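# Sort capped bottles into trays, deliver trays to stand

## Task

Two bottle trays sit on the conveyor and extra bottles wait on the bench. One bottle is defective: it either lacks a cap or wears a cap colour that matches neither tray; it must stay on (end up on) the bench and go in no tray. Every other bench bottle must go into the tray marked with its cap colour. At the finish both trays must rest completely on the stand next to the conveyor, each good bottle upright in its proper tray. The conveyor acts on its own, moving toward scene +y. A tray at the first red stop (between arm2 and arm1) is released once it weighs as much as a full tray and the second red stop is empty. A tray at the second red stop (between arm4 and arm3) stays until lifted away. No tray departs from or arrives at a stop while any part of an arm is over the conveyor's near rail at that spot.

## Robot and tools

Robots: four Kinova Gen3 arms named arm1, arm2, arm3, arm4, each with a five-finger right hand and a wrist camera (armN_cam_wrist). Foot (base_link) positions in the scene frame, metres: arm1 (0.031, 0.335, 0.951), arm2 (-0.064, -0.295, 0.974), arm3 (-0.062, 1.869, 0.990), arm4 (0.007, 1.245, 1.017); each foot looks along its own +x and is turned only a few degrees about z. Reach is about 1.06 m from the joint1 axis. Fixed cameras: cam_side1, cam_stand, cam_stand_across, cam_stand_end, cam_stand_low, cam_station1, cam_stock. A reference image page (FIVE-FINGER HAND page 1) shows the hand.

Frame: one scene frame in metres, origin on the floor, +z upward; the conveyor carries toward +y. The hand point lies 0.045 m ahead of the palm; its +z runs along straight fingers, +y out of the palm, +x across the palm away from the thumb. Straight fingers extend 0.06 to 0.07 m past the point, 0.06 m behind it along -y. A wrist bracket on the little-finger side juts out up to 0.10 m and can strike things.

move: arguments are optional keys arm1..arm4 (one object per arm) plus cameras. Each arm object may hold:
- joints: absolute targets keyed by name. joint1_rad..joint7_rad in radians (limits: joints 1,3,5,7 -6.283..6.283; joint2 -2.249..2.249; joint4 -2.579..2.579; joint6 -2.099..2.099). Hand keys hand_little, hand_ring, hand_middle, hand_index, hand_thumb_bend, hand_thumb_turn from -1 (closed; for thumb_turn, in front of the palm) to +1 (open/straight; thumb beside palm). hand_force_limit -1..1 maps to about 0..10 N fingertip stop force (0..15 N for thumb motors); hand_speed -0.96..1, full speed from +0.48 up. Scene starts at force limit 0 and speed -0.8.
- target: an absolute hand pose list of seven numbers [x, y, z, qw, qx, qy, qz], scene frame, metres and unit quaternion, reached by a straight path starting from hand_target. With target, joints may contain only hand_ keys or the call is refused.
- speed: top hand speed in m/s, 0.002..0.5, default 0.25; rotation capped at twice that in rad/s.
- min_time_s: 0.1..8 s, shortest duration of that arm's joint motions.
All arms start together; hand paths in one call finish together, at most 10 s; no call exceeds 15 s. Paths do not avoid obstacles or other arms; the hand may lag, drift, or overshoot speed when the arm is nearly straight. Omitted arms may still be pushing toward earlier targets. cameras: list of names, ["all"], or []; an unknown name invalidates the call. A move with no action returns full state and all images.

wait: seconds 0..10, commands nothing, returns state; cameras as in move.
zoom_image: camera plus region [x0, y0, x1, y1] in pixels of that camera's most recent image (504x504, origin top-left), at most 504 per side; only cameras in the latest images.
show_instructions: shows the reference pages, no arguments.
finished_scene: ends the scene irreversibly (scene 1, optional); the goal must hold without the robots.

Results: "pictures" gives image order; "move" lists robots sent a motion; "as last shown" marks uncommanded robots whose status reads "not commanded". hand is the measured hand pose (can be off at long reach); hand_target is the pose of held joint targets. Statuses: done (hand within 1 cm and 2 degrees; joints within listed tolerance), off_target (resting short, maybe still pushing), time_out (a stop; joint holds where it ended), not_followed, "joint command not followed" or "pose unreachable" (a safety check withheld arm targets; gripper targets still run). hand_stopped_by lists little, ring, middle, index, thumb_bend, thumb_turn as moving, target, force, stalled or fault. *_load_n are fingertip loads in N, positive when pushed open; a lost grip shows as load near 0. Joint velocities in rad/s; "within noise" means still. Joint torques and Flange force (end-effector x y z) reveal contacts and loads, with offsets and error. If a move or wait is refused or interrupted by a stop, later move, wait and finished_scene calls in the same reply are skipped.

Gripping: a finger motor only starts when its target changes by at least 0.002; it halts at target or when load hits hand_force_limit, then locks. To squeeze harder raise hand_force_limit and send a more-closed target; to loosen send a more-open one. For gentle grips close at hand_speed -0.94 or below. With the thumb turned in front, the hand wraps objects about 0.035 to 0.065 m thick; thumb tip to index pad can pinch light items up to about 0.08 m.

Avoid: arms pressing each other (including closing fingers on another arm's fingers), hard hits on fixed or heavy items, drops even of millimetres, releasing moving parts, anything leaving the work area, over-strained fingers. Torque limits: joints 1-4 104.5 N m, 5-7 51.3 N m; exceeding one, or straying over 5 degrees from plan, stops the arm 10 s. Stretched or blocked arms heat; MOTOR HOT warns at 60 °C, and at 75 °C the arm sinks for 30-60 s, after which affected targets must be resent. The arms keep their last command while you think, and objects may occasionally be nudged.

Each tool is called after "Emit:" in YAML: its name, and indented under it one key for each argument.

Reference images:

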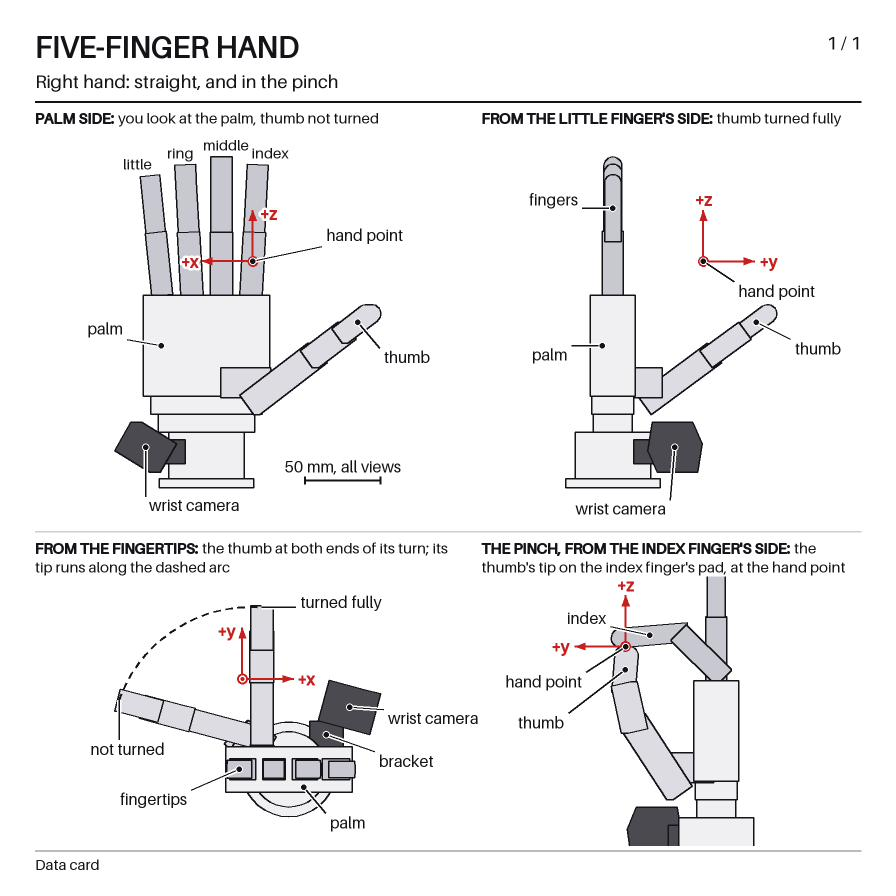

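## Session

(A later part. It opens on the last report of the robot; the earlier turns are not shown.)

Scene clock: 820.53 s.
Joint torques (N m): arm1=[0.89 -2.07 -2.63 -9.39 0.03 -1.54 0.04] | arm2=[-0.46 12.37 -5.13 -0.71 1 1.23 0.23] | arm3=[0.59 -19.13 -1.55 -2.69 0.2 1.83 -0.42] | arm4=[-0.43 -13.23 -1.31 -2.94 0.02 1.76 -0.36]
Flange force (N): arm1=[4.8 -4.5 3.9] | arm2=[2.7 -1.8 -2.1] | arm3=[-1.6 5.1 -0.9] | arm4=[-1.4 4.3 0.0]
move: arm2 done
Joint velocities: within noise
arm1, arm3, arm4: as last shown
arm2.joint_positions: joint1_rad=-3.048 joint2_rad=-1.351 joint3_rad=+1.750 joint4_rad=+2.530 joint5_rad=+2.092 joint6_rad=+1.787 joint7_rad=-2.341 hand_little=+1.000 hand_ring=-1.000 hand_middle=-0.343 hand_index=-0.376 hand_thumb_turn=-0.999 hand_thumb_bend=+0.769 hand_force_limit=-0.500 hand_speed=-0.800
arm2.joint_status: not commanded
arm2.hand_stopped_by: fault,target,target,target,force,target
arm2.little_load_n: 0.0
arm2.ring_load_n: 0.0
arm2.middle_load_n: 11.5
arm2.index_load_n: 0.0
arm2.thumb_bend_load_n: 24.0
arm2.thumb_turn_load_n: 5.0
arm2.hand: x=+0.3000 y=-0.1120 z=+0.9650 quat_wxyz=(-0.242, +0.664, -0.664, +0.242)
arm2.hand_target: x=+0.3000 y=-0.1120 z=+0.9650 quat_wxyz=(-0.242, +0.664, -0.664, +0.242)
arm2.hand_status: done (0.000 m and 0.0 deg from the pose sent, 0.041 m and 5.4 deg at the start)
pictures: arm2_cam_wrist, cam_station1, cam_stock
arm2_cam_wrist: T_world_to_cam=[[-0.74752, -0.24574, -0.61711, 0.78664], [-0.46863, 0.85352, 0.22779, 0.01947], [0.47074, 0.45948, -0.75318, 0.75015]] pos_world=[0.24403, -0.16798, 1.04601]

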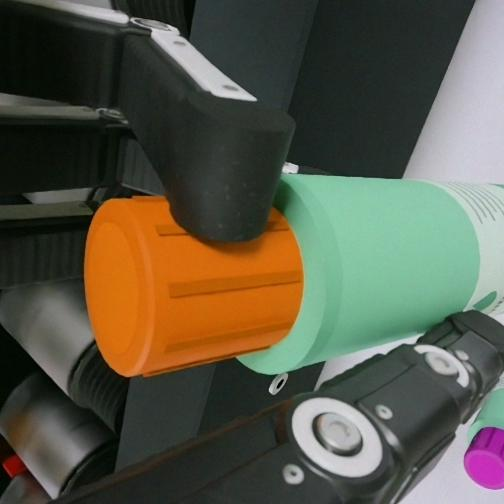

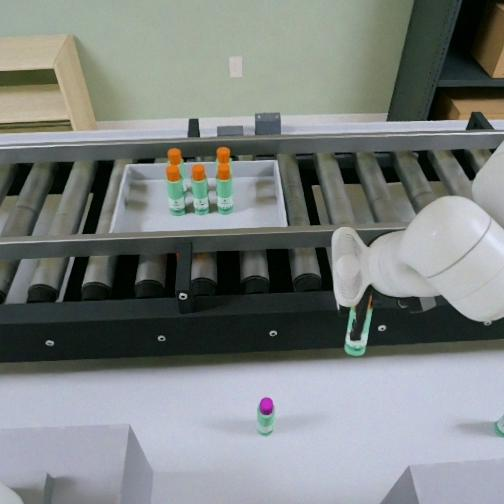

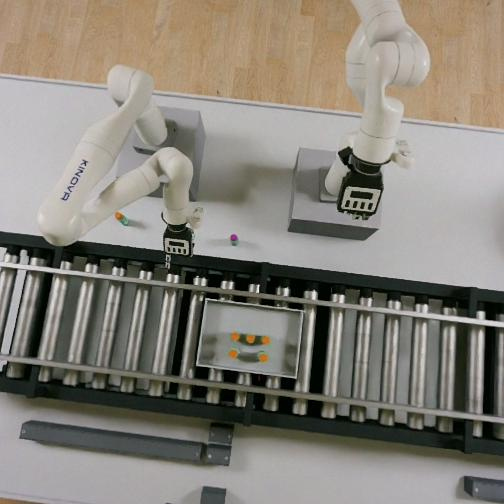

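Emit:
zoom_image:
  camera: "cam_station1"
  region: [280, 220, 440, 380]

Emit:
zoom_image:
  camera: "cam_stock"
  region: [100, 180, 260, 300]

Scaled by 3.150 from the camera's image (finer frame: 720x720).

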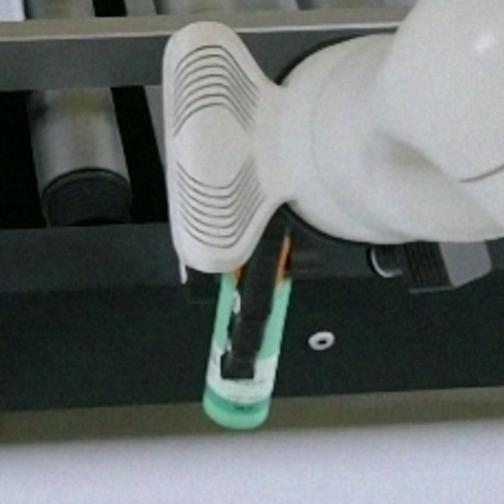

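Scaled by 3.150 from the camera's image (finer frame: 720x720).

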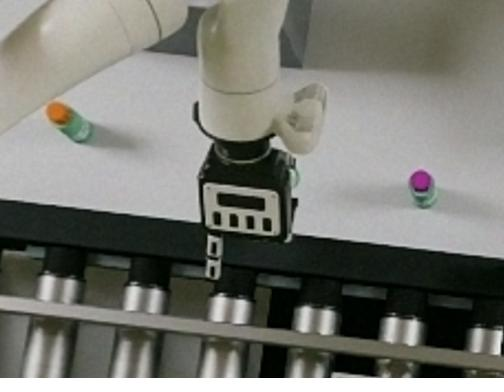

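Emit:
move:
  arm2: {"target":[0.27,-0.14,1.0,0.2017,-0.3714,0.7965,-0.4325],"speed":0.15}
  cameras: ["cam_stock","arm2_cam_wrist","cam_station1"]

Emit:
zoom_image:
  camera: "cam_station1"
  region: [260, 200, 460, 400]

Scene clock: 849.83 s.
Joint torques (N m): arm1=[0.89 -2.05 -2.62 -9.37 0.02 -1.55 0.02] | arm2=[-0.5 13.17 -3.71 -0.09 -0.57 2.3 0.21] | arm3=[0.61 -19.12 -1.53 -2.74 0.19 1.85 -0.45] | arm4=[-0.44 -13.22 -1.31 -2.94 -0.02 1.75 -0.35]
Flange force (N): arm1=[4.8 -4.6 3.8] | arm2=[1.6 -3.5 0.5] | arm3=[-1.5 5.0 -0.8] | arm4=[-1.1 4.3 -0.2]
move: arm2 done
Joint velocities: within noise
arm1, arm3, arm4: as last shown
arm2.joint_positions: joint1_rad=-3.595 joint2_rad=-1.289 joint3_rad=+1.937 joint4_rad=+2.331 joint5_rad=+1.414 joint6_rad=+2.097 joint7_rad=-3.353 hand_little=+1.000 hand_ring=-1.000 hand_middle=-0.343 hand_index=-0.376 hand_thumb_turn=-0.999 hand_thumb_bend=+0.769 hand_force_limit=-0.500 hand_speed=-0.800
arm2.joint_status: not commanded
arm2.hand_stopped_by: fault,target,force,target,force,target
arm2.little_load_n: -0.5
arm2.ring_load_n: 0.0
arm2.middle_load_n: 11.5
arm2.index_load_n: 0.0
arm2.thumb_bend_load_n: 24.0
arm2.thumb_turn_load_n: 4.5
arm2.hand: x=+0.2700 y=-0.1400 z=+1.0000 quat_wxyz=(-0.202, +0.371, -0.796, +0.432)
arm2.hand_target: x=+0.2700 y=-0.1400 z=+1.0000 quat_wxyz=(-0.202, +0.371, -0.796, +0.432)
arm2.hand_status: done (0.000 m and 0.0 deg from the pose sent, 0.054 m and 43.3 deg at the start; a joint's target at an end of its range on 59 of 92 steps)
pictures: arm2_cam_wrist, cam_station1, cam_stock
arm2_cam_wrist: T_world_to_cam=[[-0.56756, 0.15544, -0.80853, 0.97789], [0.15433, 0.9847, 0.08097, 0.0183], [0.80874, -0.07882, -0.58286, 0.46648]] pos_world=[0.17492, -0.13325, 1.06106]

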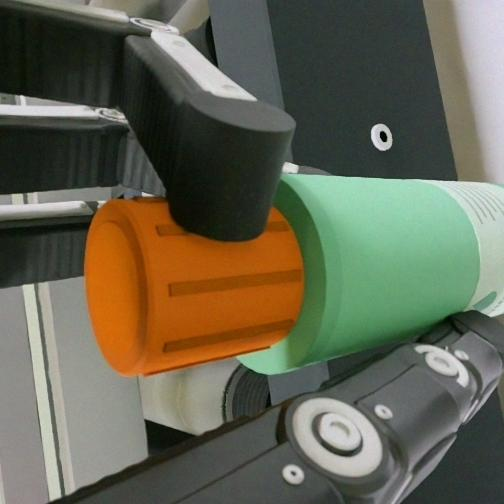

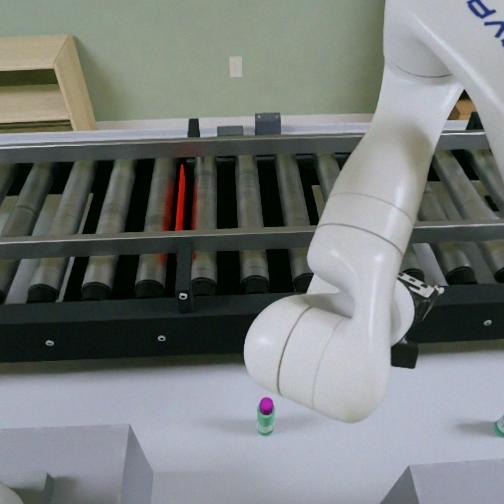

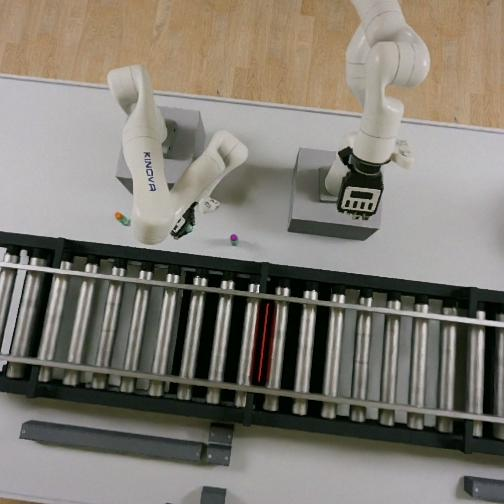

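Scaled by 2.520 from the camera's image (finer frame: 720x720).

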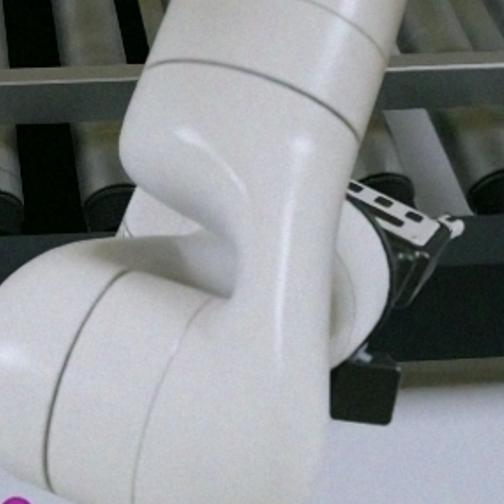

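Emit:
move:
  arm2: {"target":[0.26,-0.14,0.90,0.2017,-0.3714,0.7965,-0.4325],"speed":0.08}
  cameras: ["cam_stock","arm2_cam_wrist","cam_station1"]

Scene clock: 854.87 s.
Joint torques (N m): arm1=[0.93 -2.05 -2.65 -9.38 0.04 -1.57 0.04] | arm2=[-0.5 13.38 -3.49 1.76 -0.8 2.24 0.2] | arm3=[0.58 -19.11 -1.53 -2.66 0.18 1.86 -0.44] | arm4=[-0.41 -13.21 -1.26 -2.87 0 1.75 -0.36]
Flange force (N): arm1=[4.9 -4.6 3.8] | arm2=[-0.2 -3.8 1.2] | arm3=[-1.7 5.1 -0.9] | arm4=[-1.2 4.1 0.0]
move: arm2 done
Joint velocities: within noise
arm1, arm3, arm4: as last shown
arm2.joint_positions: joint1_rad=-3.654 joint2_rad=-1.535 joint3_rad=+2.136 joint4_rad=+2.259 joint5_rad=+1.633 joint6_rad=+2.079 joint7_rad=-3.457 hand_little=+1.000 hand_ring=-1.000 hand_middle=-0.343 hand_index=-0.376 hand_thumb_turn=-0.999 hand_thumb_bend=+0.769 hand_force_limit=-0.500 hand_speed=-0.800
arm2.joint_status: not commanded
arm2.hand_stopped_by: fault,target,force,target,force,target
arm2.little_load_n: 0.0
arm2.ring_load_n: 0.0
arm2.middle_load_n: 11.5
arm2.index_load_n: 0.0
arm2.thumb_bend_load_n: 24.0
arm2.thumb_turn_load_n: 4.5
arm2.hand: x=+0.2600 y=-0.1400 z=+0.9000 quat_wxyz=(-0.202, +0.371, -0.796, +0.432)
arm2.hand_target: x=+0.2600 y=-0.1400 z=+0.9000 quat_wxyz=(-0.202, +0.371, -0.796, +0.432)
arm2.hand_status: done (0.000 m and 0.0 deg from the pose sent, 0.100 m and 0.0 deg at the start)
arm3.middle_load_n: 0.5
pictures: arm2_cam_wrist, cam_station1, cam_stock
arm2_cam_wrist: T_world_to_cam=[[-0.56755, 0.15552, -0.80852, 0.89136], [0.15437, 0.98468, 0.08104, 0.02787], [0.80874, -0.07882, -0.58286, 0.41629]] pos_world=[0.16492, -0.13325, 0.96106]

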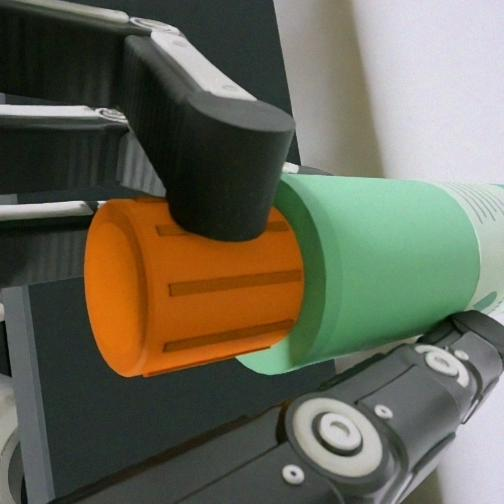

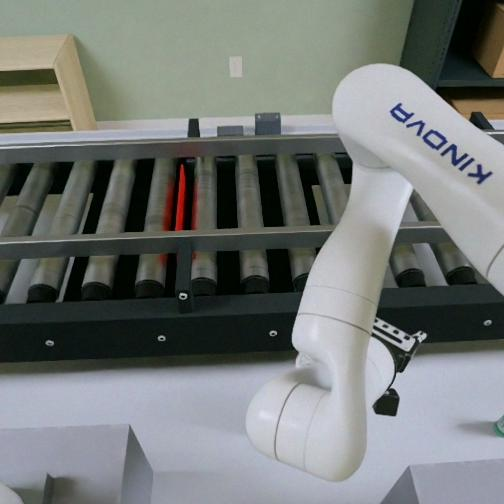

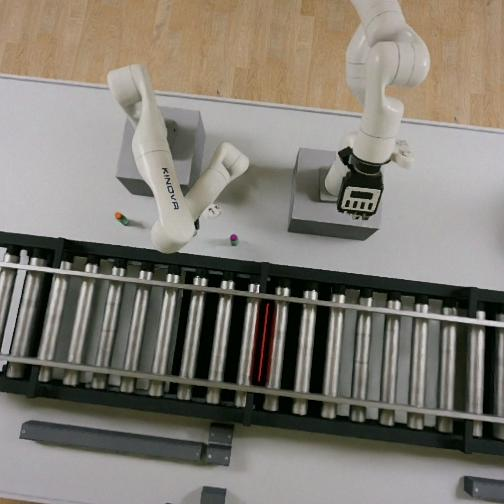

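Emit:
move:
  arm2: {"target":[0.25,-0.14,0.83,0.2017,-0.3714,0.7965,-0.4325],"speed":0.08}
  cameras: ["cam_side1","cam_station1"]

Emit:
zoom_image:
  camera: "cam_side1"
  region: [200, 220, 400, 420]

Scene clock: 858.03 s.
Joint torques (N m): arm1=[0.92 -2.06 -2.65 -9.39 0.01 -1.57 0.02] | arm2=[-0.48 13.2 -3.37 2.57 -0.82 2.21 0.21] | arm3=[0.6 -19.15 -1.57 -2.7 0.18 1.87 -0.47] | arm4=[-0.46 -13.22 -1.29 -2.89 0.06 1.67 -0.31]
Flange force (N): arm1=[5.0 -4.6 3.8] | arm2=[-0.5 -3.8 1.5] | arm3=[-1.7 5.1 -0.8] | arm4=[-1.3 4.4 0.1]
move: arm2 done
Joint velocities: within noise
arm1.joint_positions: joint1_rad=-3.375 joint2_rad=+0.753 joint3_rad=+3.267 joint4_rad=+2.014 joint5_rad=+0.235 joint6_rad=+1.179 joint7_rad=-0.205 hand_little=-1.000 hand_ring=-1.000 hand_middle=+0.100 hand_index=+0.000 hand_thumb_turn=-1.000 hand_thumb_bend=+1.000 hand_force_limit=-0.500 hand_speed=-0.800
arm1.joint_status: not commanded
arm1.hand_stopped_by: target,target,target,target,target,target
arm1.little_load_n: 0.0
arm1.ring_load_n: 0.0
arm1.middle_load_n: 0.0
arm1.index_load_n: 0.0
arm1.thumb_bend_load_n: 0.0
arm1.thumb_turn_load_n: 0.0
arm1.hand: x=+0.2200 y=+0.3300 z=+1.3500 quat_wxyz=(-0.242, +0.664, -0.664, +0.242)
arm1.hand_target: x=+0.2200 y=+0.3300 z=+1.3500 quat_wxyz=(-0.242, +0.664, -0.664, +0.242)
arm1.hand_status: not commanded
arm2.joint_positions: joint1_rad=-3.687 joint2_rad=-1.689 joint3_rad=+2.255 joint4_rad=+2.158 joint5_rad=+1.778 joint6_rad=+2.049 joint7_rad=-3.481 hand_little=+1.000 hand_ring=-1.000 hand_middle=-0.343 hand_index=-0.376 hand_thumb_turn=-0.999 hand_thumb_bend=+0.769 hand_force_limit=-0.500 hand_speed=-0.800
arm2.joint_status: not commanded
arm2.hand_stopped_by: fault,target,force,target,force,target
arm2.little_load_n: 0.0
arm2.ring_load_n: 0.0
arm2.middle_load_n: 11.5
arm2.index_load_n: 0.0
arm2.thumb_bend_load_n: 24.0
arm2.thumb_turn_load_n: 5.0
arm2.hand: x=+0.2500 y=-0.1400 z=+0.8300 quat_wxyz=(-0.202, +0.371, -0.796, +0.432)
arm2.hand_target: x=+0.2500 y=-0.1400 z=+0.8300 quat_wxyz=(-0.202, +0.371, -0.796, +0.432)
arm2.hand_status: done (0.000 m and 0.0 deg from the pose sent, 0.071 m and 0.0 deg at the start)
arm3, arm4: as last shown
arm3.middle_load_n: 0.0

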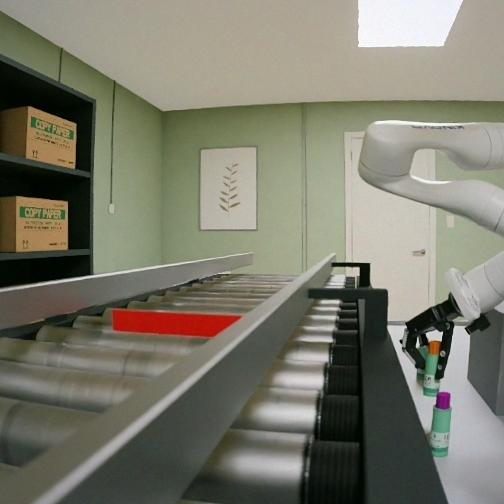

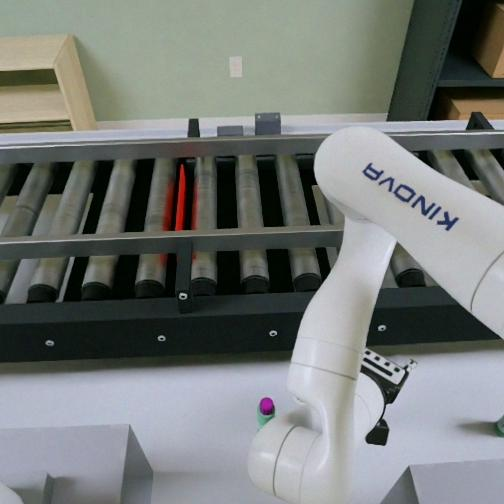

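Scaled by 2.520 from the camera's image (finer frame: 720x720).

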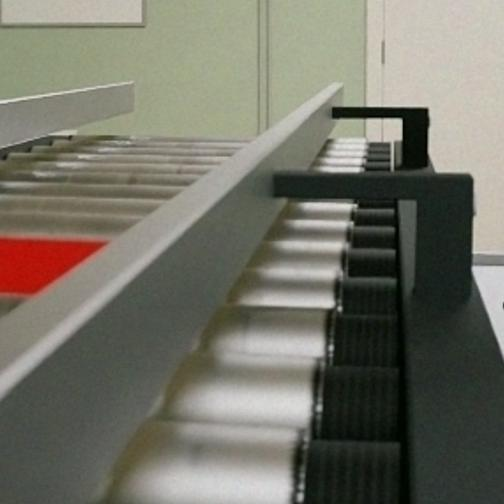

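Emit:
wait:
  seconds: 0.1
  cameras: ["cam_side1"]

Emit:
zoom_image:
  camera: "cam_side1"
  region: [384, 260, 504, 380]

Scene clock: 859.47 s.
Joint torques (N m): arm1=[0.91 -2.07 -2.61 -9.38 0.05 -1.54 0.04] | arm2=[-0.46 13.22 -3.38 2.57 -0.83 2.22 0.24] | arm3=[0.61 -19.16 -1.5 -2.68 0.18 1.83 -0.44] | arm4=[-0.45 -13.2 -1.35 -2.91 0.03 1.72 -0.35]
Flange force (N): arm1=[4.8 -4.6 3.8] | arm2=[-0.4 -3.7 1.5] | arm3=[-1.6 5.2 -1.0] | arm4=[-1.3 4.4 0.0]
Joint velocities: within noise
arm1.joint_positions: joint1_rad=-3.375 joint2_rad=+0.753 joint3_rad=+3.267 joint4_rad=+2.014 joint5_rad=+0.235 joint6_rad=+1.179 joint7_rad=-0.205 hand_little=-1.000 hand_ring=-1.000 hand_middle=+0.100 hand_index=+0.000 hand_thumb_turn=-1.000 hand_thumb_bend=+1.000 hand_force_limit=-0.500 hand_speed=-0.800
arm1.joint_status: not commanded
arm1.hand_stopped_by: target,target,target,target,target,target
arm1.little_load_n: 0.0
arm1.ring_load_n: 0.0
arm1.middle_load_n: 0.0
arm1.index_load_n: 0.0
arm1.thumb_bend_load_n: 0.0
arm1.thumb_turn_load_n: 0.0
arm1.hand: x=+0.2200 y=+0.3300 z=+1.3500 quat_wxyz=(-0.242, +0.664, -0.664, +0.242)
arm1.hand_target: x=+0.2200 y=+0.3300 z=+1.3500 quat_wxyz=(-0.242, +0.664, -0.664, +0.242)
arm1.hand_status: not commanded
arm2.joint_positions: joint1_rad=-3.687 joint2_rad=-1.689 joint3_rad=+2.255 joint4_rad=+2.158 joint5_rad=+1.778 joint6_rad=+2.049 joint7_rad=-3.481 hand_little=+1.000 hand_ring=-1.000 hand_middle=-0.343 hand_index=-0.376 hand_thumb_turn=-0.999 hand_thumb_bend=+0.769 hand_force_limit=-0.500 hand_speed=-0.800
arm2.joint_status: not commanded
arm2.hand_stopped_by: fault,target,force,target,force,target
arm2.little_load_n: 0.0
arm2.ring_load_n: 0.0
arm2.middle_load_n: 11.5
arm2.index_load_n: 0.0
arm2.thumb_bend_load_n: 24.0
arm2.thumb_turn_load_n: 4.5
arm2.hand: x=+0.2500 y=-0.1400 z=+0.8300 quat_wxyz=(-0.202, +0.371, -0.796, +0.432)
arm2.hand_target: x=+0.2500 y=-0.1400 z=+0.8300 quat_wxyz=(-0.202, +0.371, -0.796, +0.432)
arm2.hand_status: done (0.000 m and 0.0 deg from the pose sent, 0.071 m and 0.0 deg at the start)
arm3.joint_positions: joint1_rad=-0.927 joint2_rad=+0.871 joint3_rad=-0.454 joint4_rad=+1.690 joint5_rad=+0.541 joint6_rad=+1.579 joint7_rad=-3.137 hand_little=-0.250 hand_ring=-0.200 hand_middle=-0.200 hand_index=-0.200 hand_thumb_turn=-1.000 hand_thumb_bend=+1.000 hand_force_limit=+0.300 hand_speed=-0.700
arm3.joint_status: not commanded
arm3.hand_stopped_by: target,target,target,target,target,target
arm3.little_load_n: 0.0
arm3.ring_load_n: 0.5
arm3.middle_load_n: 0.0
arm3.index_load_n: 0.0
arm3.thumb_bend_load_n: 0.0
arm3.thumb_turn_load_n: 0.0
arm3.hand: x=+0.2040 y=+2.0920 z=+1.0500 quat_wxyz=(+0.000, +0.000, -0.906, +0.423)
arm3.hand_target: x=+0.2040 y=+2.0920 z=+1.0500 quat_wxyz=(+0.000, +0.000, -0.906, +0.423)
arm3.hand_status: not commanded
arm4.joint_positions: joint1_rad=-0.611 joint2_rad=+0.615 joint3_rad=-0.171 joint4_rad=+2.421 joint5_rad=-2.413 joint6_rad=+0.722 joint7_rad=-3.142 hand_little=-0.200 hand_ring=-0.200 hand_middle=-0.181 hand_index=-0.200 hand_thumb_turn=-1.000 hand_thumb_bend=+1.000 hand_force_limit=+0.300 hand_speed=-0.700
arm4.joint_status: not commanded
arm4.hand_stopped_by: target,target,target,target,target,target
arm4.little_load_n: 0.0
arm4.ring_load_n: 0.0
arm4.middle_load_n: 0.0
arm4.index_load_n: 0.0
arm4.thumb_bend_load_n: 0.0
arm4.thumb_turn_load_n: 0.0
arm4.hand: x=+0.1780 y=+1.6400 z=+1.0800 quat_wxyz=(+0.423, -0.906, +0.000, +0.000)
arm4.hand_target: x=+0.1780 y=+1.6400 z=+1.0800 quat_wxyz=(+0.423, -0.906, +0.000, +0.000)
arm4.hand_status: not commanded
wait: 0.10 s; at rest from the start

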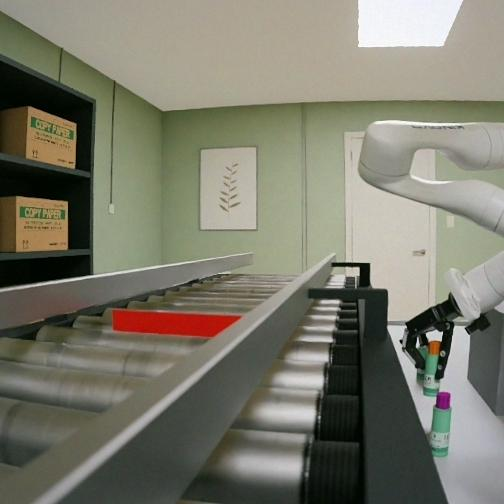

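Scaled by 4.200 from the camera's image (finer frame: 720x720).

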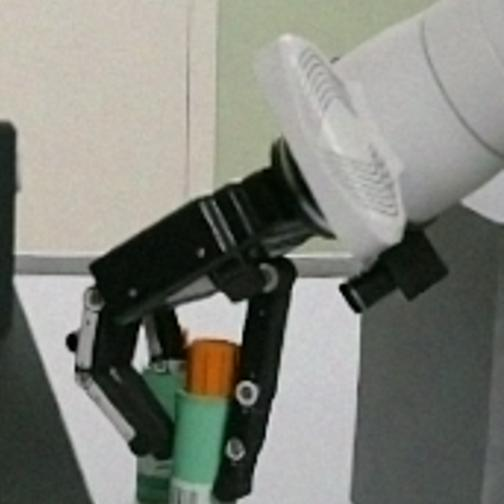

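Emit:
move:
  arm2: {"target":[0.247,-0.14,0.797,0.2017,-0.3714,0.7965,-0.4325],"speed":0.05}
  cameras: ["cam_side1"]

Emit:
zoom_image:
  camera: "cam_side1"
  region: [384, 290, 504, 410]

Scene clock: 864.60 s.
Joint torques (N m): arm1=[0.94 -2.07 -2.63 -9.37 0.04 -1.54 0.04] | arm2=[-0.47 13.1 -3.24 2.8 -0.83 2.23 0.23] | arm3=[0.59 -19.13 -1.57 -2.66 0.19 1.86 -0.44] | arm4=[-0.46 -13.23 -1.32 -2.89 0 1.68 -0.35]
Flange force (N): arm1=[4.9 -4.6 3.8] | arm2=[-0.4 -3.8 1.5] | arm3=[-1.7 5.1 -0.9] | arm4=[-1.1 4.5 0.0]
move: arm2 done
Joint velocities: within noise
arm1, arm3, arm4: as last shown
arm1.ring_load_n: 0.5
arm2.joint_positions: joint1_rad=-3.698 joint2_rad=-1.753 joint3_rad=+2.305 joint4_rad=+2.097 joint5_rad=+1.843 joint6_rad=+2.025 joint7_rad=-3.474 hand_little=+1.000 hand_ring=-1.000 hand_middle=-0.343 hand_index=-0.376 hand_thumb_turn=-0.999 hand_thumb_bend=+0.769 hand_force_limit=-0.500 hand_speed=-0.800
arm2.joint_status: not commanded
arm2.hand_stopped_by: fault,target,force,target,force,target
arm2.little_load_n: 0.0
arm2.ring_load_n: 0.0
arm2.middle_load_n: 11.5
arm2.index_load_n: 0.0
arm2.thumb_bend_load_n: 24.0
arm2.thumb_turn_load_n: 4.5
arm2.hand: x=+0.2470 y=-0.1400 z=+0.7970 quat_wxyz=(-0.202, +0.371, -0.796, +0.432)
arm2.hand_target: x=+0.2470 y=-0.1400 z=+0.7970 quat_wxyz=(-0.202, +0.371, -0.796, +0.432)
arm2.hand_status: done (0.000 m and 0.0 deg from the pose sent, 0.033 m and 0.0 deg at the start)
arm3.ring_load_n: 0.0

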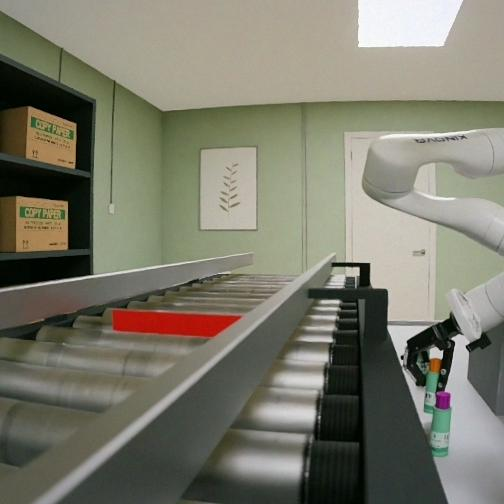

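Scaled by 4.200 from the camera's image (finer frame: 720x720).

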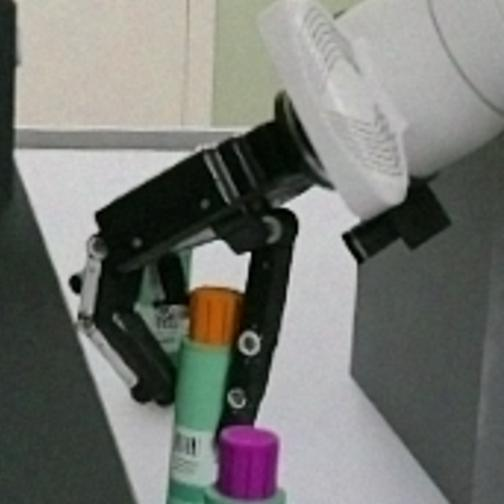

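Emit:
move:
  arm2: {"target":[0.247,-0.14,0.795,0.1886,-0.3782,0.8111,-0.4044],"speed":0.05}
  cameras: []

Emit:
move:
  arm2: {"target":[0.247,-0.14,0.787,0.1886,-0.3782,0.8111,-0.4044],"speed":0.02}
  cameras: ["cam_side1"]

Emit:
zoom_image:
  camera: "cam_side1"
  region: [384, 310, 504, 430]

Scene clock: 868.67 s.
Joint torques (N m): arm1=[0.92 -2.08 -2.64 -9.38 0.03 -1.56 0.01] | arm2=[-0.47 13.05 -3.37 2.8 -0.77 2.15 0.24] | arm3=[0.62 -19.13 -1.59 -2.72 0.2 1.86 -0.45] | arm4=[-0.5 -13.25 -1.33 -2.86 -0.03 1.75 -0.35]
Flange force (N): arm1=[5.0 -4.6 3.7] | arm2=[-0.4 -3.9 1.4] | arm3=[-1.5 5.1 -0.8] | arm4=[-0.7 4.2 -0.1]
move: arm2 done
Joint velocities: within noise
arm1, arm3, arm4: as last shown
arm1.ring_load_n: 0.0
arm2.joint_positions: joint1_rad=-3.646 joint2_rad=-1.727 joint3_rad=+2.295 joint4_rad=+2.138 joint5_rad=+1.879 joint6_rad=+1.977 joint7_rad=-3.441 hand_little=+1.000 hand_ring=-1.000 hand_middle=-0.343 hand_index=-0.376 hand_thumb_turn=-0.999 hand_thumb_bend=+0.769 hand_force_limit=-0.500 hand_speed=-0.800
arm2.joint_status: not commanded
arm2.hand_stopped_by: fault,target,force,target,force,target
arm2.little_load_n: 0.0
arm2.ring_load_n: 0.0
arm2.middle_load_n: 11.5
arm2.index_load_n: 0.0
arm2.thumb_bend_load_n: 24.0
arm2.thumb_turn_load_n: 5.0
arm2.hand: x=+0.2470 y=-0.1400 z=+0.7950 quat_wxyz=(-0.189, +0.378, -0.811, +0.404)
arm2.hand_target: x=+0.2470 y=-0.1400 z=+0.7950 quat_wxyz=(-0.189, +0.378, -0.811, +0.404)
arm2.hand_status: done (0.000 m and 0.0 deg from the pose sent, 0.002 m and 4.0 deg at the start)
arm4.little_load_n: 0.5

Scene clock: 869.63 s.
Joint torques (N m): arm1=[0.92 -2.08 -2.62 -9.4 0.02 -1.55 0.03] | arm2=[-0.49 13.04 -3.31 2.83 -0.76 2.14 0.24] | arm3=[0.69 -19.08 -1.53 -2.71 0.2 1.85 -0.44] | arm4=[-0.42 -13.26 -1.34 -2.83 0.01 1.74 -0.33]
Flange force (N): arm1=[4.9 -4.5 3.8] | arm2=[-0.3 -4.0 1.3] | arm3=[-1.4 5.0 -0.9] | arm4=[-1.0 4.2 0.2]
move: arm2 done
Joint velocities: within noise
arm1, arm3, arm4: as last shown
arm1.thumb_turn_load_n: 0.5
arm2.joint_positions: joint1_rad=-3.647 joint2_rad=-1.741 joint3_rad=+2.307 joint4_rad=+2.122 joint5_rad=+1.896 joint6_rad=+1.970 joint7_rad=-3.438 hand_little=+1.000 hand_ring=-1.000 hand_middle=-0.343 hand_index=-0.376 hand_thumb_turn=-0.999 hand_thumb_bend=+0.769 hand_force_limit=-0.500 hand_speed=-0.800
arm2.joint_status: not commanded
arm2.hand_stopped_by: fault,target,force,target,force,target
arm2.little_load_n: 0.0
arm2.ring_load_n: 0.0
arm2.middle_load_n: 11.5
arm2.index_load_n: 0.0
arm2.thumb_bend_load_n: 24.0
arm2.thumb_turn_load_n: 4.5
arm2.hand: x=+0.2470 y=-0.1400 z=+0.7870 quat_wxyz=(-0.189, +0.378, -0.811, +0.404)
arm2.hand_target: x=+0.2470 y=-0.1400 z=+0.7870 quat_wxyz=(-0.189, +0.378, -0.811, +0.404)
arm2.hand_status: done (0.000 m and 0.0 deg from the pose sent, 0.008 m and 0.0 deg at the start)
arm4.little_load_n: 0.0

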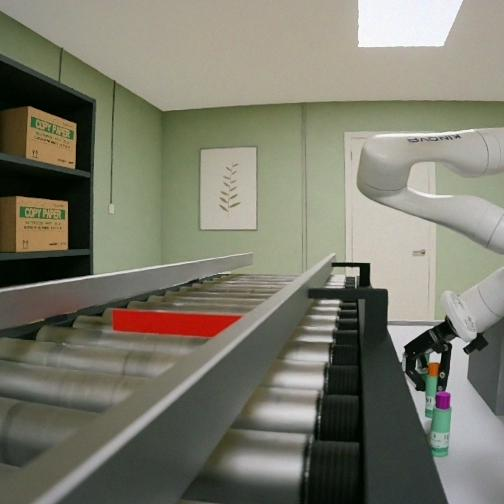

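Scaled by 4.200 from the camera's image (finer frame: 720x720).

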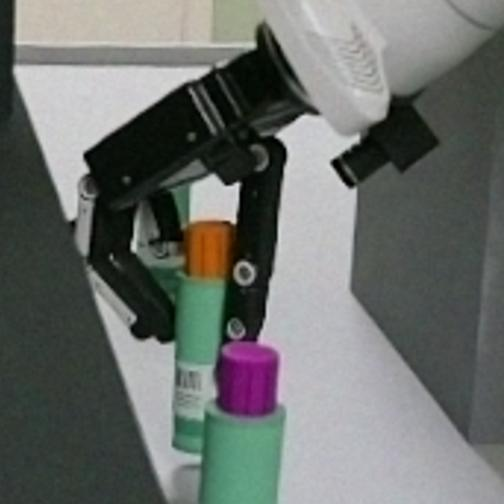

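Emit:
move:
  arm2: {"target":[0.247,-0.14,0.787,0.1753,-0.3846,0.8247,-0.3758],"speed":0.05}
  cameras: ["cam_side1"]

Emit:
zoom_image:
  camera: "cam_side1"
  region: [404, 340, 484, 430]

Scene clock: 873.40 s.
Joint torques (N m): arm1=[0.92 -2.05 -2.65 -9.37 0.03 -1.56 0.04] | arm2=[-0.48 13.06 -3.42 2.79 -0.67 2.07 0.23] | arm3=[0.6 -19.18 -1.48 -2.7 0.19 1.87 -0.45] | arm4=[-0.43 -13.3 -1.3 -2.9 -0.02 1.73 -0.34]
Flange force (N): arm1=[4.9 -4.6 3.8] | arm2=[-0.1 -4.1 1.1] | arm3=[-1.6 5.2 -0.8] | arm4=[-1.0 4.4 0.1]
move: arm2 done
Joint velocities: within noise
arm1, arm3, arm4: as last shown
arm1.middle_load_n: -0.5
arm1.thumb_turn_load_n: 0.0
arm2.joint_positions: joint1_rad=-3.591 joint2_rad=-1.711 joint3_rad=+2.296 joint4_rad=+2.163 joint5_rad=+1.928 joint6_rad=+1.919 joint7_rad=-3.401 hand_little=+1.000 hand_ring=-1.000 hand_middle=-0.343 hand_index=-0.376 hand_thumb_turn=-0.999 hand_thumb_bend=+0.769 hand_force_limit=-0.500 hand_speed=-0.800
arm2.joint_status: not commanded
arm2.hand_stopped_by: fault,target,force,target,force,target
arm2.little_load_n: 0.0
arm2.ring_load_n: 0.0
arm2.middle_load_n: 11.5
arm2.index_load_n: 0.0
arm2.thumb_bend_load_n: 24.0
arm2.thumb_turn_load_n: 4.5
arm2.hand: x=+0.2470 y=-0.1400 z=+0.7870 quat_wxyz=(-0.175, +0.385, -0.825, +0.376)
arm2.hand_target: x=+0.2470 y=-0.1400 z=+0.7870 quat_wxyz=(-0.175, +0.385, -0.825, +0.376)
arm2.hand_status: done (0.000 m and 0.0 deg from the pose sent, 0.000 m and 4.0 deg at the start)
arm3.index_load_n: 0.5

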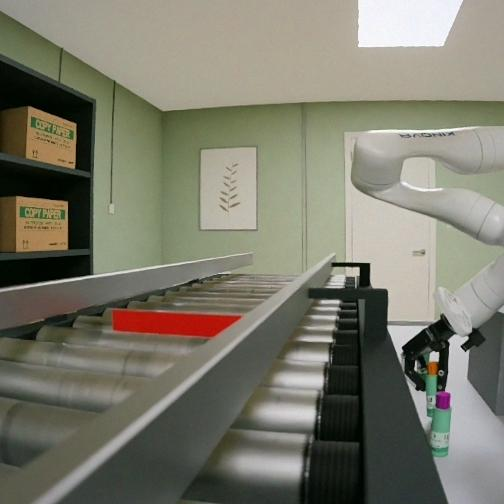

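Scaled by 5.600 from the camera's image (finer frame: 720x720).

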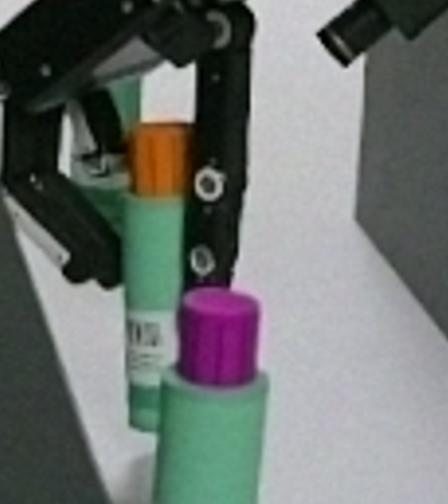

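Emit:
move:
  arm2: {"target":[0.247,-0.14,0.783,0.1753,-0.3846,0.8247,-0.3758],"speed":0.02}

Emit:
move:
  arm2: {"target":[0.247,-0.14,0.779,0.1753,-0.3846,0.8247,-0.3758],"speed":0.02}
  cameras: ["cam_side1","arm2_cam_wrist"]

Emit:
zoom_image:
  camera: "cam_side1"
  region: [404, 340, 484, 430]

Scene clock: 876.70 s.
Joint torques (N m): arm1=[0.9 -2.05 -2.62 -9.38 0.02 -1.56 0.03] | arm2=[-0.49 13.05 -3.45 2.83 -0.66 2.05 0.24] | arm3=[0.64 -19.2 -1.54 -2.72 0.17 1.83 -0.43] | arm4=[-0.46 -13.35 -1.33 -2.96 0.06 1.72 -0.29]
Flange force (N): arm1=[4.9 -4.6 3.8] | arm2=[-0.1 -4.1 1.1] | arm3=[-1.6 5.2 -0.9] | arm4=[-1.4 4.6 0.3]
move: arm2 done
Joint velocities: within noise
arm1, arm3, arm4: as last shown
arm1.middle_load_n: 0.0
arm2.joint_positions: joint1_rad=-3.592 joint2_rad=-1.719 joint3_rad=+2.302 joint4_rad=+2.155 joint5_rad=+1.937 joint6_rad=+1.916 joint7_rad=-3.399 hand_little=+1.000 hand_ring=-1.000 hand_middle=-0.343 hand_index=-0.376 hand_thumb_turn=-0.999 hand_thumb_bend=+0.769 hand_force_limit=-0.500 hand_speed=-0.800
arm2.joint_status: not commanded
arm2.hand_stopped_by: fault,target,force,target,force,target
arm2.little_load_n: 0.0
arm2.ring_load_n: 0.5
arm2.middle_load_n: 11.5
arm2.index_load_n: 0.0
arm2.thumb_bend_load_n: 24.0
arm2.thumb_turn_load_n: 4.5
arm2.hand: x=+0.2470 y=-0.1400 z=+0.7830 quat_wxyz=(-0.175, +0.385, -0.825, +0.376)
arm2.hand_target: x=+0.2470 y=-0.1400 z=+0.7830 quat_wxyz=(-0.175, +0.385, -0.825, +0.376)
arm2.hand_status: done (0.000 m and 0.0 deg from the pose sent, 0.004 m and 0.0 deg at the start)
arm3.index_load_n: 0.0
pictures: none

Scene clock: 877.67 s.
Joint torques (N m): arm1=[0.93 -2.08 -2.66 -9.4 0.05 -1.56 0.03] | arm2=[-0.46 13.11 -3.41 2.82 -0.68 2.05 0.23] | arm3=[0.59 -19.1 -1.53 -2.75 0.2 1.89 -0.45] | arm4=[-0.51 -13.19 -1.34 -2.93 -0.01 1.73 -0.36]
Flange force (N): arm1=[5.0 -4.5 3.8] | arm2=[0.0 -4.0 1.1] | arm3=[-1.5 4.9 -0.7] | arm4=[-1.0 4.3 -0.3]
move: arm2 done
Joint velocities: within noise
arm1, arm3, arm4: as last shown
arm1.little_load_n: -0.5
arm2.joint_positions: joint1_rad=-3.593 joint2_rad=-1.726 joint3_rad=+2.309 joint4_rad=+2.147 joint5_rad=+1.945 joint6_rad=+1.912 joint7_rad=-3.398 hand_little=+1.000 hand_ring=-1.000 hand_middle=-0.343 hand_index=-0.376 hand_thumb_turn=-0.999 hand_thumb_bend=+0.769 hand_force_limit=-0.500 hand_speed=-0.800
arm2.joint_status: not commanded
arm2.hand_stopped_by: fault,target,force,target,force,target
arm2.little_load_n: 0.0
arm2.ring_load_n: 0.0
arm2.middle_load_n: 11.5
arm2.index_load_n: 0.0
arm2.thumb_bend_load_n: 24.0
arm2.thumb_turn_load_n: 4.5
arm2.hand: x=+0.2470 y=-0.1400 z=+0.7790 quat_wxyz=(-0.175, +0.385, -0.825, +0.376)
arm2.hand_target: x=+0.2470 y=-0.1400 z=+0.7790 quat_wxyz=(-0.175, +0.385, -0.825, +0.376)
arm2.hand_status: done (0.000 m and 0.0 deg from the pose sent, 0.004 m and 0.0 deg at the start)
pictures: arm2_cam_wrist, cam_side1
arm2_cam_wrist: T_world_to_cam=[[-0.64987, 0.2245, -0.72614, 0.75193], [0.16676, 0.97422, 0.15196, -0.02009], [0.74153, -0.02234, -0.67055, 0.44915]] pos_world=[0.15895, -0.1392, 0.85023]

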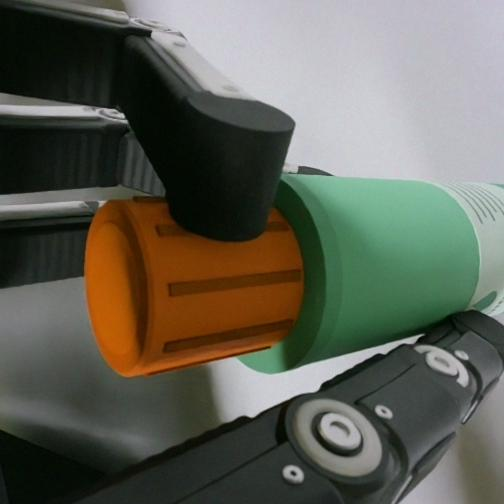

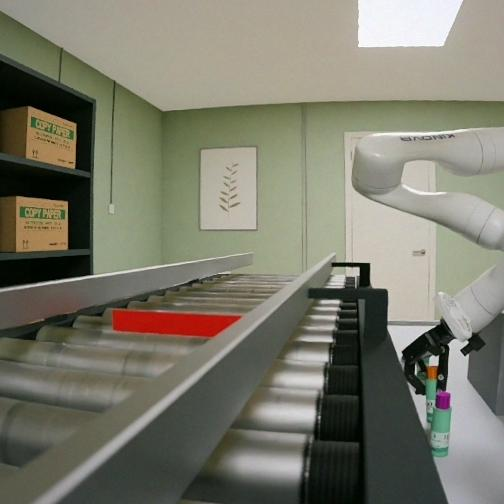

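Scaled by 5.600 from the camera's image (finer frame: 720x720).

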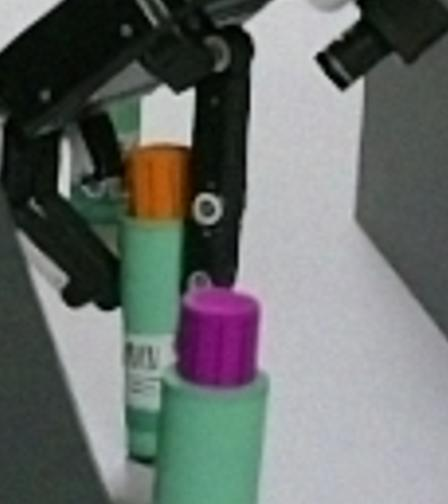

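Emit:
move:
  arm2: {"target":[0.247,-0.14,0.776,0.1753,-0.3846,0.8247,-0.3758],"speed":0.02}

Emit:
move:
  arm2: {"target":[0.247,-0.14,0.773,0.1753,-0.3846,0.8247,-0.3758],"speed":0.02}
  cameras: ["cam_side1"]

Emit:
zoom_image:
  camera: "cam_side1"
  region: [404, 340, 484, 430]

Scene clock: 881.27 s.
Joint torques (N m): arm1=[0.95 -2.09 -2.63 -9.38 0.02 -1.56 0.03] | arm2=[-0.15 11.9 -2.83 2.49 -0.68 1.62 0.28] | arm3=[0.62 -19.09 -1.52 -2.73 0.19 1.86 -0.44] | arm4=[-0.45 -13.31 -1.36 -2.86 0.03 1.71 -0.3]
Flange force (N): arm1=[4.9 -4.5 3.8] | arm2=[-0.4 -6.6 -2.3] | arm3=[-1.5 4.9 -0.8] | arm4=[-1.0 4.4 0.3]
move: arm2 done
Joint velocities: within noise
arm1, arm3, arm4: as last shown
arm1.little_load_n: 0.0
arm2.joint_positions: joint1_rad=-3.593 joint2_rad=-1.731 joint3_rad=+2.313 joint4_rad=+2.141 joint5_rad=+1.951 joint6_rad=+1.910 joint7_rad=-3.397 hand_little=+1.000 hand_ring=-1.000 hand_middle=-0.343 hand_index=-0.376 hand_thumb_turn=-0.999 hand_thumb_bend=+0.769 hand_force_limit=-0.500 hand_speed=-0.800
arm2.joint_status: not commanded
arm2.hand_stopped_by: fault,target,force,target,force,target
arm2.little_load_n: 0.0
arm2.ring_load_n: 0.0
arm2.middle_load_n: 10.0
arm2.index_load_n: 0.0
arm2.thumb_bend_load_n: 25.0
arm2.thumb_turn_load_n: 4.5
arm2.hand: x=+0.2470 y=-0.1400 z=+0.7760 quat_wxyz=(-0.175, +0.385, -0.825, +0.376)
arm2.hand_target: x=+0.2470 y=-0.1400 z=+0.7760 quat_wxyz=(-0.175, +0.385, -0.825, +0.376)
arm2.hand_status: done (0.000 m and 0.0 deg from the pose sent, 0.003 m and 0.0 deg at the start)
pictures: none

Scene clock: 882.23 s.
Joint torques (N m): arm1=[0.93 -2.07 -2.62 -9.39 0.03 -1.54 0.03] | arm2=[0.3 9.71 -2.03 2.08 -0.74 0.58 0.37] | arm3=[0.64 -19.19 -1.53 -2.65 0.18 1.89 -0.39] | arm4=[-0.4 -13.29 -1.33 -2.92 0.01 1.71 -0.29]
Flange force (N): arm1=[4.9 -4.6 3.9] | arm2=[-1.1 -10.9 -7.7] | arm3=[-1.5 5.4 -0.9] | arm4=[-1.2 4.4 0.1]
move: arm2 done
Joint velocities: within noise
arm1.joint_positions: joint1_rad=-3.375 joint2_rad=+0.753 joint3_rad=+3.267 joint4_rad=+2.014 joint5_rad=+0.235 joint6_rad=+1.179 joint7_rad=-0.205 hand_little=-1.000 hand_ring=-1.000 hand_middle=+0.100 hand_index=+0.000 hand_thumb_turn=-1.000 hand_thumb_bend=+1.000 hand_force_limit=-0.500 hand_speed=-0.800
arm1.joint_status: not commanded
arm1.hand_stopped_by: target,target,target,target,target,target
arm1.little_load_n: 0.0
arm1.ring_load_n: 0.0
arm1.middle_load_n: 0.0
arm1.index_load_n: 0.0
arm1.thumb_bend_load_n: 0.0
arm1.thumb_turn_load_n: 0.0
arm1.hand: x=+0.2200 y=+0.3300 z=+1.3500 quat_wxyz=(-0.242, +0.664, -0.664, +0.242)
arm1.hand_target: x=+0.2200 y=+0.3300 z=+1.3500 quat_wxyz=(-0.242, +0.664, -0.664, +0.242)
arm1.hand_status: not commanded
arm2.joint_positions: joint1_rad=-3.594 joint2_rad=-1.737 joint3_rad=+2.318 joint4_rad=+2.135 joint5_rad=+1.957 joint6_rad=+1.907 joint7_rad=-3.395 hand_little=+1.000 hand_ring=-1.000 hand_middle=-0.343 hand_index=-0.376 hand_thumb_turn=-0.999 hand_thumb_bend=+0.769 hand_force_limit=-0.500 hand_speed=-0.800
arm2.joint_status: not commanded
arm2.hand_stopped_by: fault,target,force,target,force,target
arm2.little_load_n: 0.5
arm2.ring_load_n: 0.0
arm2.middle_load_n: 8.0
arm2.index_load_n: 0.0
arm2.thumb_bend_load_n: 24.0
arm2.thumb_turn_load_n: 4.5
arm2.hand: x=+0.2470 y=-0.1400 z=+0.7730 quat_wxyz=(-0.175, +0.385, -0.825, +0.376)
arm2.hand_target: x=+0.2470 y=-0.1400 z=+0.7730 quat_wxyz=(-0.175, +0.385, -0.825, +0.376)
arm2.hand_status: done (0.000 m and 0.0 deg from the pose sent, 0.003 m and 0.0 deg at the start)
arm3.joint_positions: joint1_rad=-0.927 joint2_rad=+0.871 joint3_rad=-0.454 joint4_rad=+1.690 joint5_rad=+0.541 joint6_rad=+1.579 joint7_rad=-3.137 hand_little=-0.250 hand_ring=-0.200 hand_middle=-0.200 hand_index=-0.200 hand_thumb_turn=-1.000 hand_thumb_bend=+1.000 hand_force_limit=+0.300 hand_speed=-0.700
arm3.joint_status: not commanded
arm3.hand_stopped_by: target,target,target,target,target,target
arm3.little_load_n: 0.0
arm3.ring_load_n: 0.0
arm3.middle_load_n: 0.0
arm3.index_load_n: 0.0
arm3.thumb_bend_load_n: 0.0
arm3.thumb_turn_load_n: 0.0
arm3.hand: x=+0.2040 y=+2.0920 z=+1.0500 quat_wxyz=(+0.000, +0.000, -0.906, +0.423)
arm3.hand_target: x=+0.2040 y=+2.0920 z=+1.0500 quat_wxyz=(+0.000, +0.000, -0.906, +0.423)
arm3.hand_status: not commanded
arm4.joint_positions: joint1_rad=-0.611 joint2_rad=+0.615 joint3_rad=-0.171 joint4_rad=+2.421 joint5_rad=-2.413 joint6_rad=+0.722 joint7_rad=-3.142 hand_little=-0.200 hand_ring=-0.200 hand_middle=-0.181 hand_index=-0.200 hand_thumb_turn=-1.000 hand_thumb_bend=+1.000 hand_force_limit=+0.300 hand_speed=-0.700
arm4.joint_status: not commanded
arm4.hand_stopped_by: target,target,target,target,target,target
arm4.little_load_n: 0.0
arm4.ring_load_n: 0.0
arm4.middle_load_n: 0.0
arm4.index_load_n: 0.0
arm4.thumb_bend_load_n: 0.0
arm4.thumb_turn_load_n: 0.0
arm4.hand: x=+0.1780 y=+1.6400 z=+1.0800 quat_wxyz=(+0.423, -0.906, +0.000, +0.000)
arm4.hand_target: x=+0.1780 y=+1.6400 z=+1.0800 quat_wxyz=(+0.423, -0.906, +0.000, +0.000)
arm4.hand_status: not commanded

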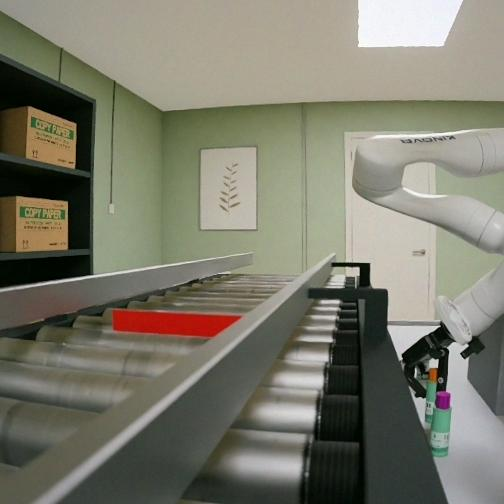

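Scaled by 5.600 from the camera's image (finer frame: 720x720).

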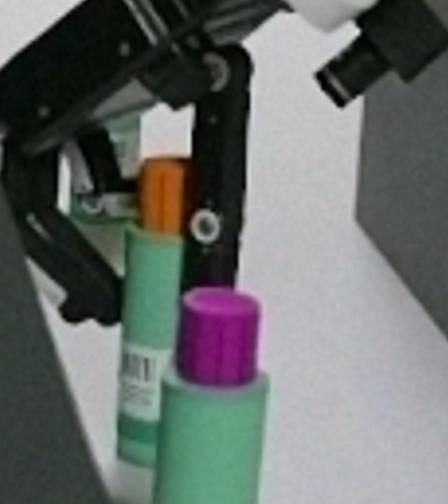

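Emit:
move:
  arm2: {"target":[0.247,-0.14,0.7755,0.1753,-0.3846,0.8247,-0.3758],"speed":0.02,"joints":{"hand_speed":-0.9}}

Emit:
move:
  arm2: {"joints":{"hand_thumb_bend":0.80,"hand_middle":-0.31,"hand_index":-0.36}}
  cameras: ["cam_side1"]

Emit:
zoom_image:
  camera: "cam_side1"
  region: [404, 340, 484, 430]

Scene clock: 885.60 s.
Joint torques (N m): arm1=[0.93 -2.06 -2.63 -9.38 0.05 -1.56 0.03] | arm2=[-0.46 13.03 -3.44 2.88 -0.65 2.05 0.22] | arm3=[0.58 -19.16 -1.58 -2.68 0.19 1.88 -0.46] | arm4=[-0.4 -13.24 -1.33 -2.91 0.01 1.73 -0.39]
Flange force (N): arm1=[4.9 -4.6 3.8] | arm2=[-0.2 -4.1 1.1] | arm3=[-1.7 5.2 -0.8] | arm4=[-1.4 4.5 0.2]
move: arm2 done
Joint velocities: within noise
arm1, arm3, arm4: as last shown
arm2.joint_positions: joint1_rad=-3.593 joint2_rad=-1.732 joint3_rad=+2.314 joint4_rad=+2.140 joint5_rad=+1.952 joint6_rad=+1.909 joint7_rad=-3.397 hand_little=+1.000 hand_ring=-1.000 hand_middle=-0.343 hand_index=-0.376 hand_thumb_turn=-1.000 hand_thumb_bend=+0.768 hand_force_limit=-0.500 hand_speed=-0.900
arm2.joint_status: all done
arm2.hand_stopped_by: fault,target,force,target,force,target
arm2.little_load_n: 0.0
arm2.ring_load_n: 0.0
arm2.middle_load_n: 11.5
arm2.index_load_n: 0.0
arm2.thumb_bend_load_n: 21.5
arm2.thumb_turn_load_n: 4.5
arm2.hand: x=+0.2470 y=-0.1400 z=+0.7755 quat_wxyz=(-0.175, +0.385, -0.825, +0.376)
arm2.hand_target: x=+0.2470 y=-0.1400 z=+0.7755 quat_wxyz=(-0.175, +0.385, -0.825, +0.376)
arm2.hand_status: done (0.000 m and 0.0 deg from the pose sent, 0.002 m and 0.0 deg at the start)
arm4.ring_load_n: 0.5
pictures: none

Scene clock: 886.23 s.
Joint torques (N m): arm1=[0.92 -2.07 -2.62 -9.38 0.03 -1.57 0.02] | arm2=[-0.45 13.03 -3.43 2.87 -0.64 2.07 0.24] | arm3=[0.61 -19.14 -1.56 -2.68 0.2 1.88 -0.44] | arm4=[-0.46 -13.2 -1.38 -2.87 -0.01 1.75 -0.32]
Flange force (N): arm1=[4.9 -4.6 3.7] | arm2=[-0.1 -4.1 1.0] | arm3=[-1.6 5.1 -0.8] | arm4=[-0.9 4.1 -0.1]
move: arm2 done
Joint velocities: within noise
arm1, arm3, arm4: as last shown
arm2.joint_positions: joint1_rad=-3.593 joint2_rad=-1.732 joint3_rad=+2.314 joint4_rad=+2.140 joint5_rad=+1.952 joint6_rad=+1.909 joint7_rad=-3.397 hand_little=+1.000 hand_ring=-1.000 hand_middle=-0.309 hand_index=-0.360 hand_thumb_turn=-1.000 hand_thumb_bend=+0.803 hand_force_limit=-0.500 hand_speed=-0.900
arm2.joint_status: all done
arm2.hand_stopped_by: fault,target,force,target,force,target
arm2.little_load_n: 0.0
arm2.ring_load_n: 0.0
arm2.middle_load_n: 7.0
arm2.index_load_n: 0.0
arm2.thumb_bend_load_n: 12.5
arm2.thumb_turn_load_n: 2.5
arm2.hand: x=+0.2470 y=-0.1400 z=+0.7755 quat_wxyz=(-0.175, +0.385, -0.825, +0.376)
arm2.hand_target: x=+0.2470 y=-0.1400 z=+0.7755 quat_wxyz=(-0.175, +0.385, -0.825, +0.376)
arm2.hand_status: not commanded
arm4.ring_load_n: 0.0
arm4.thumb_bend_load_n: -0.5

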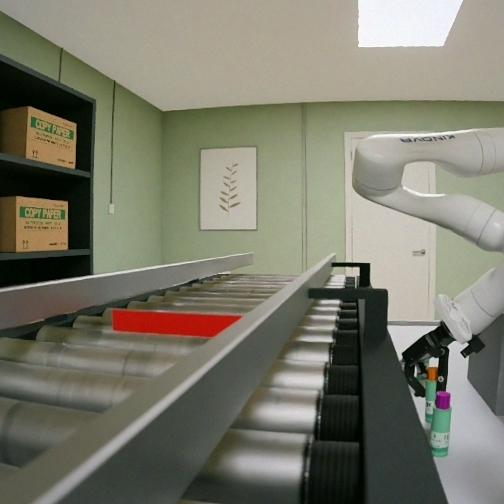

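Scaled by 5.600 from the camera's image (finer frame: 720x720).

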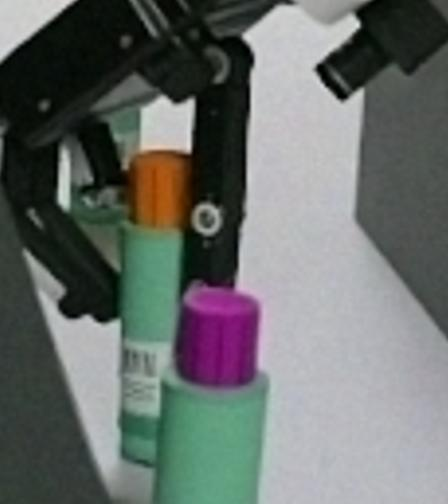

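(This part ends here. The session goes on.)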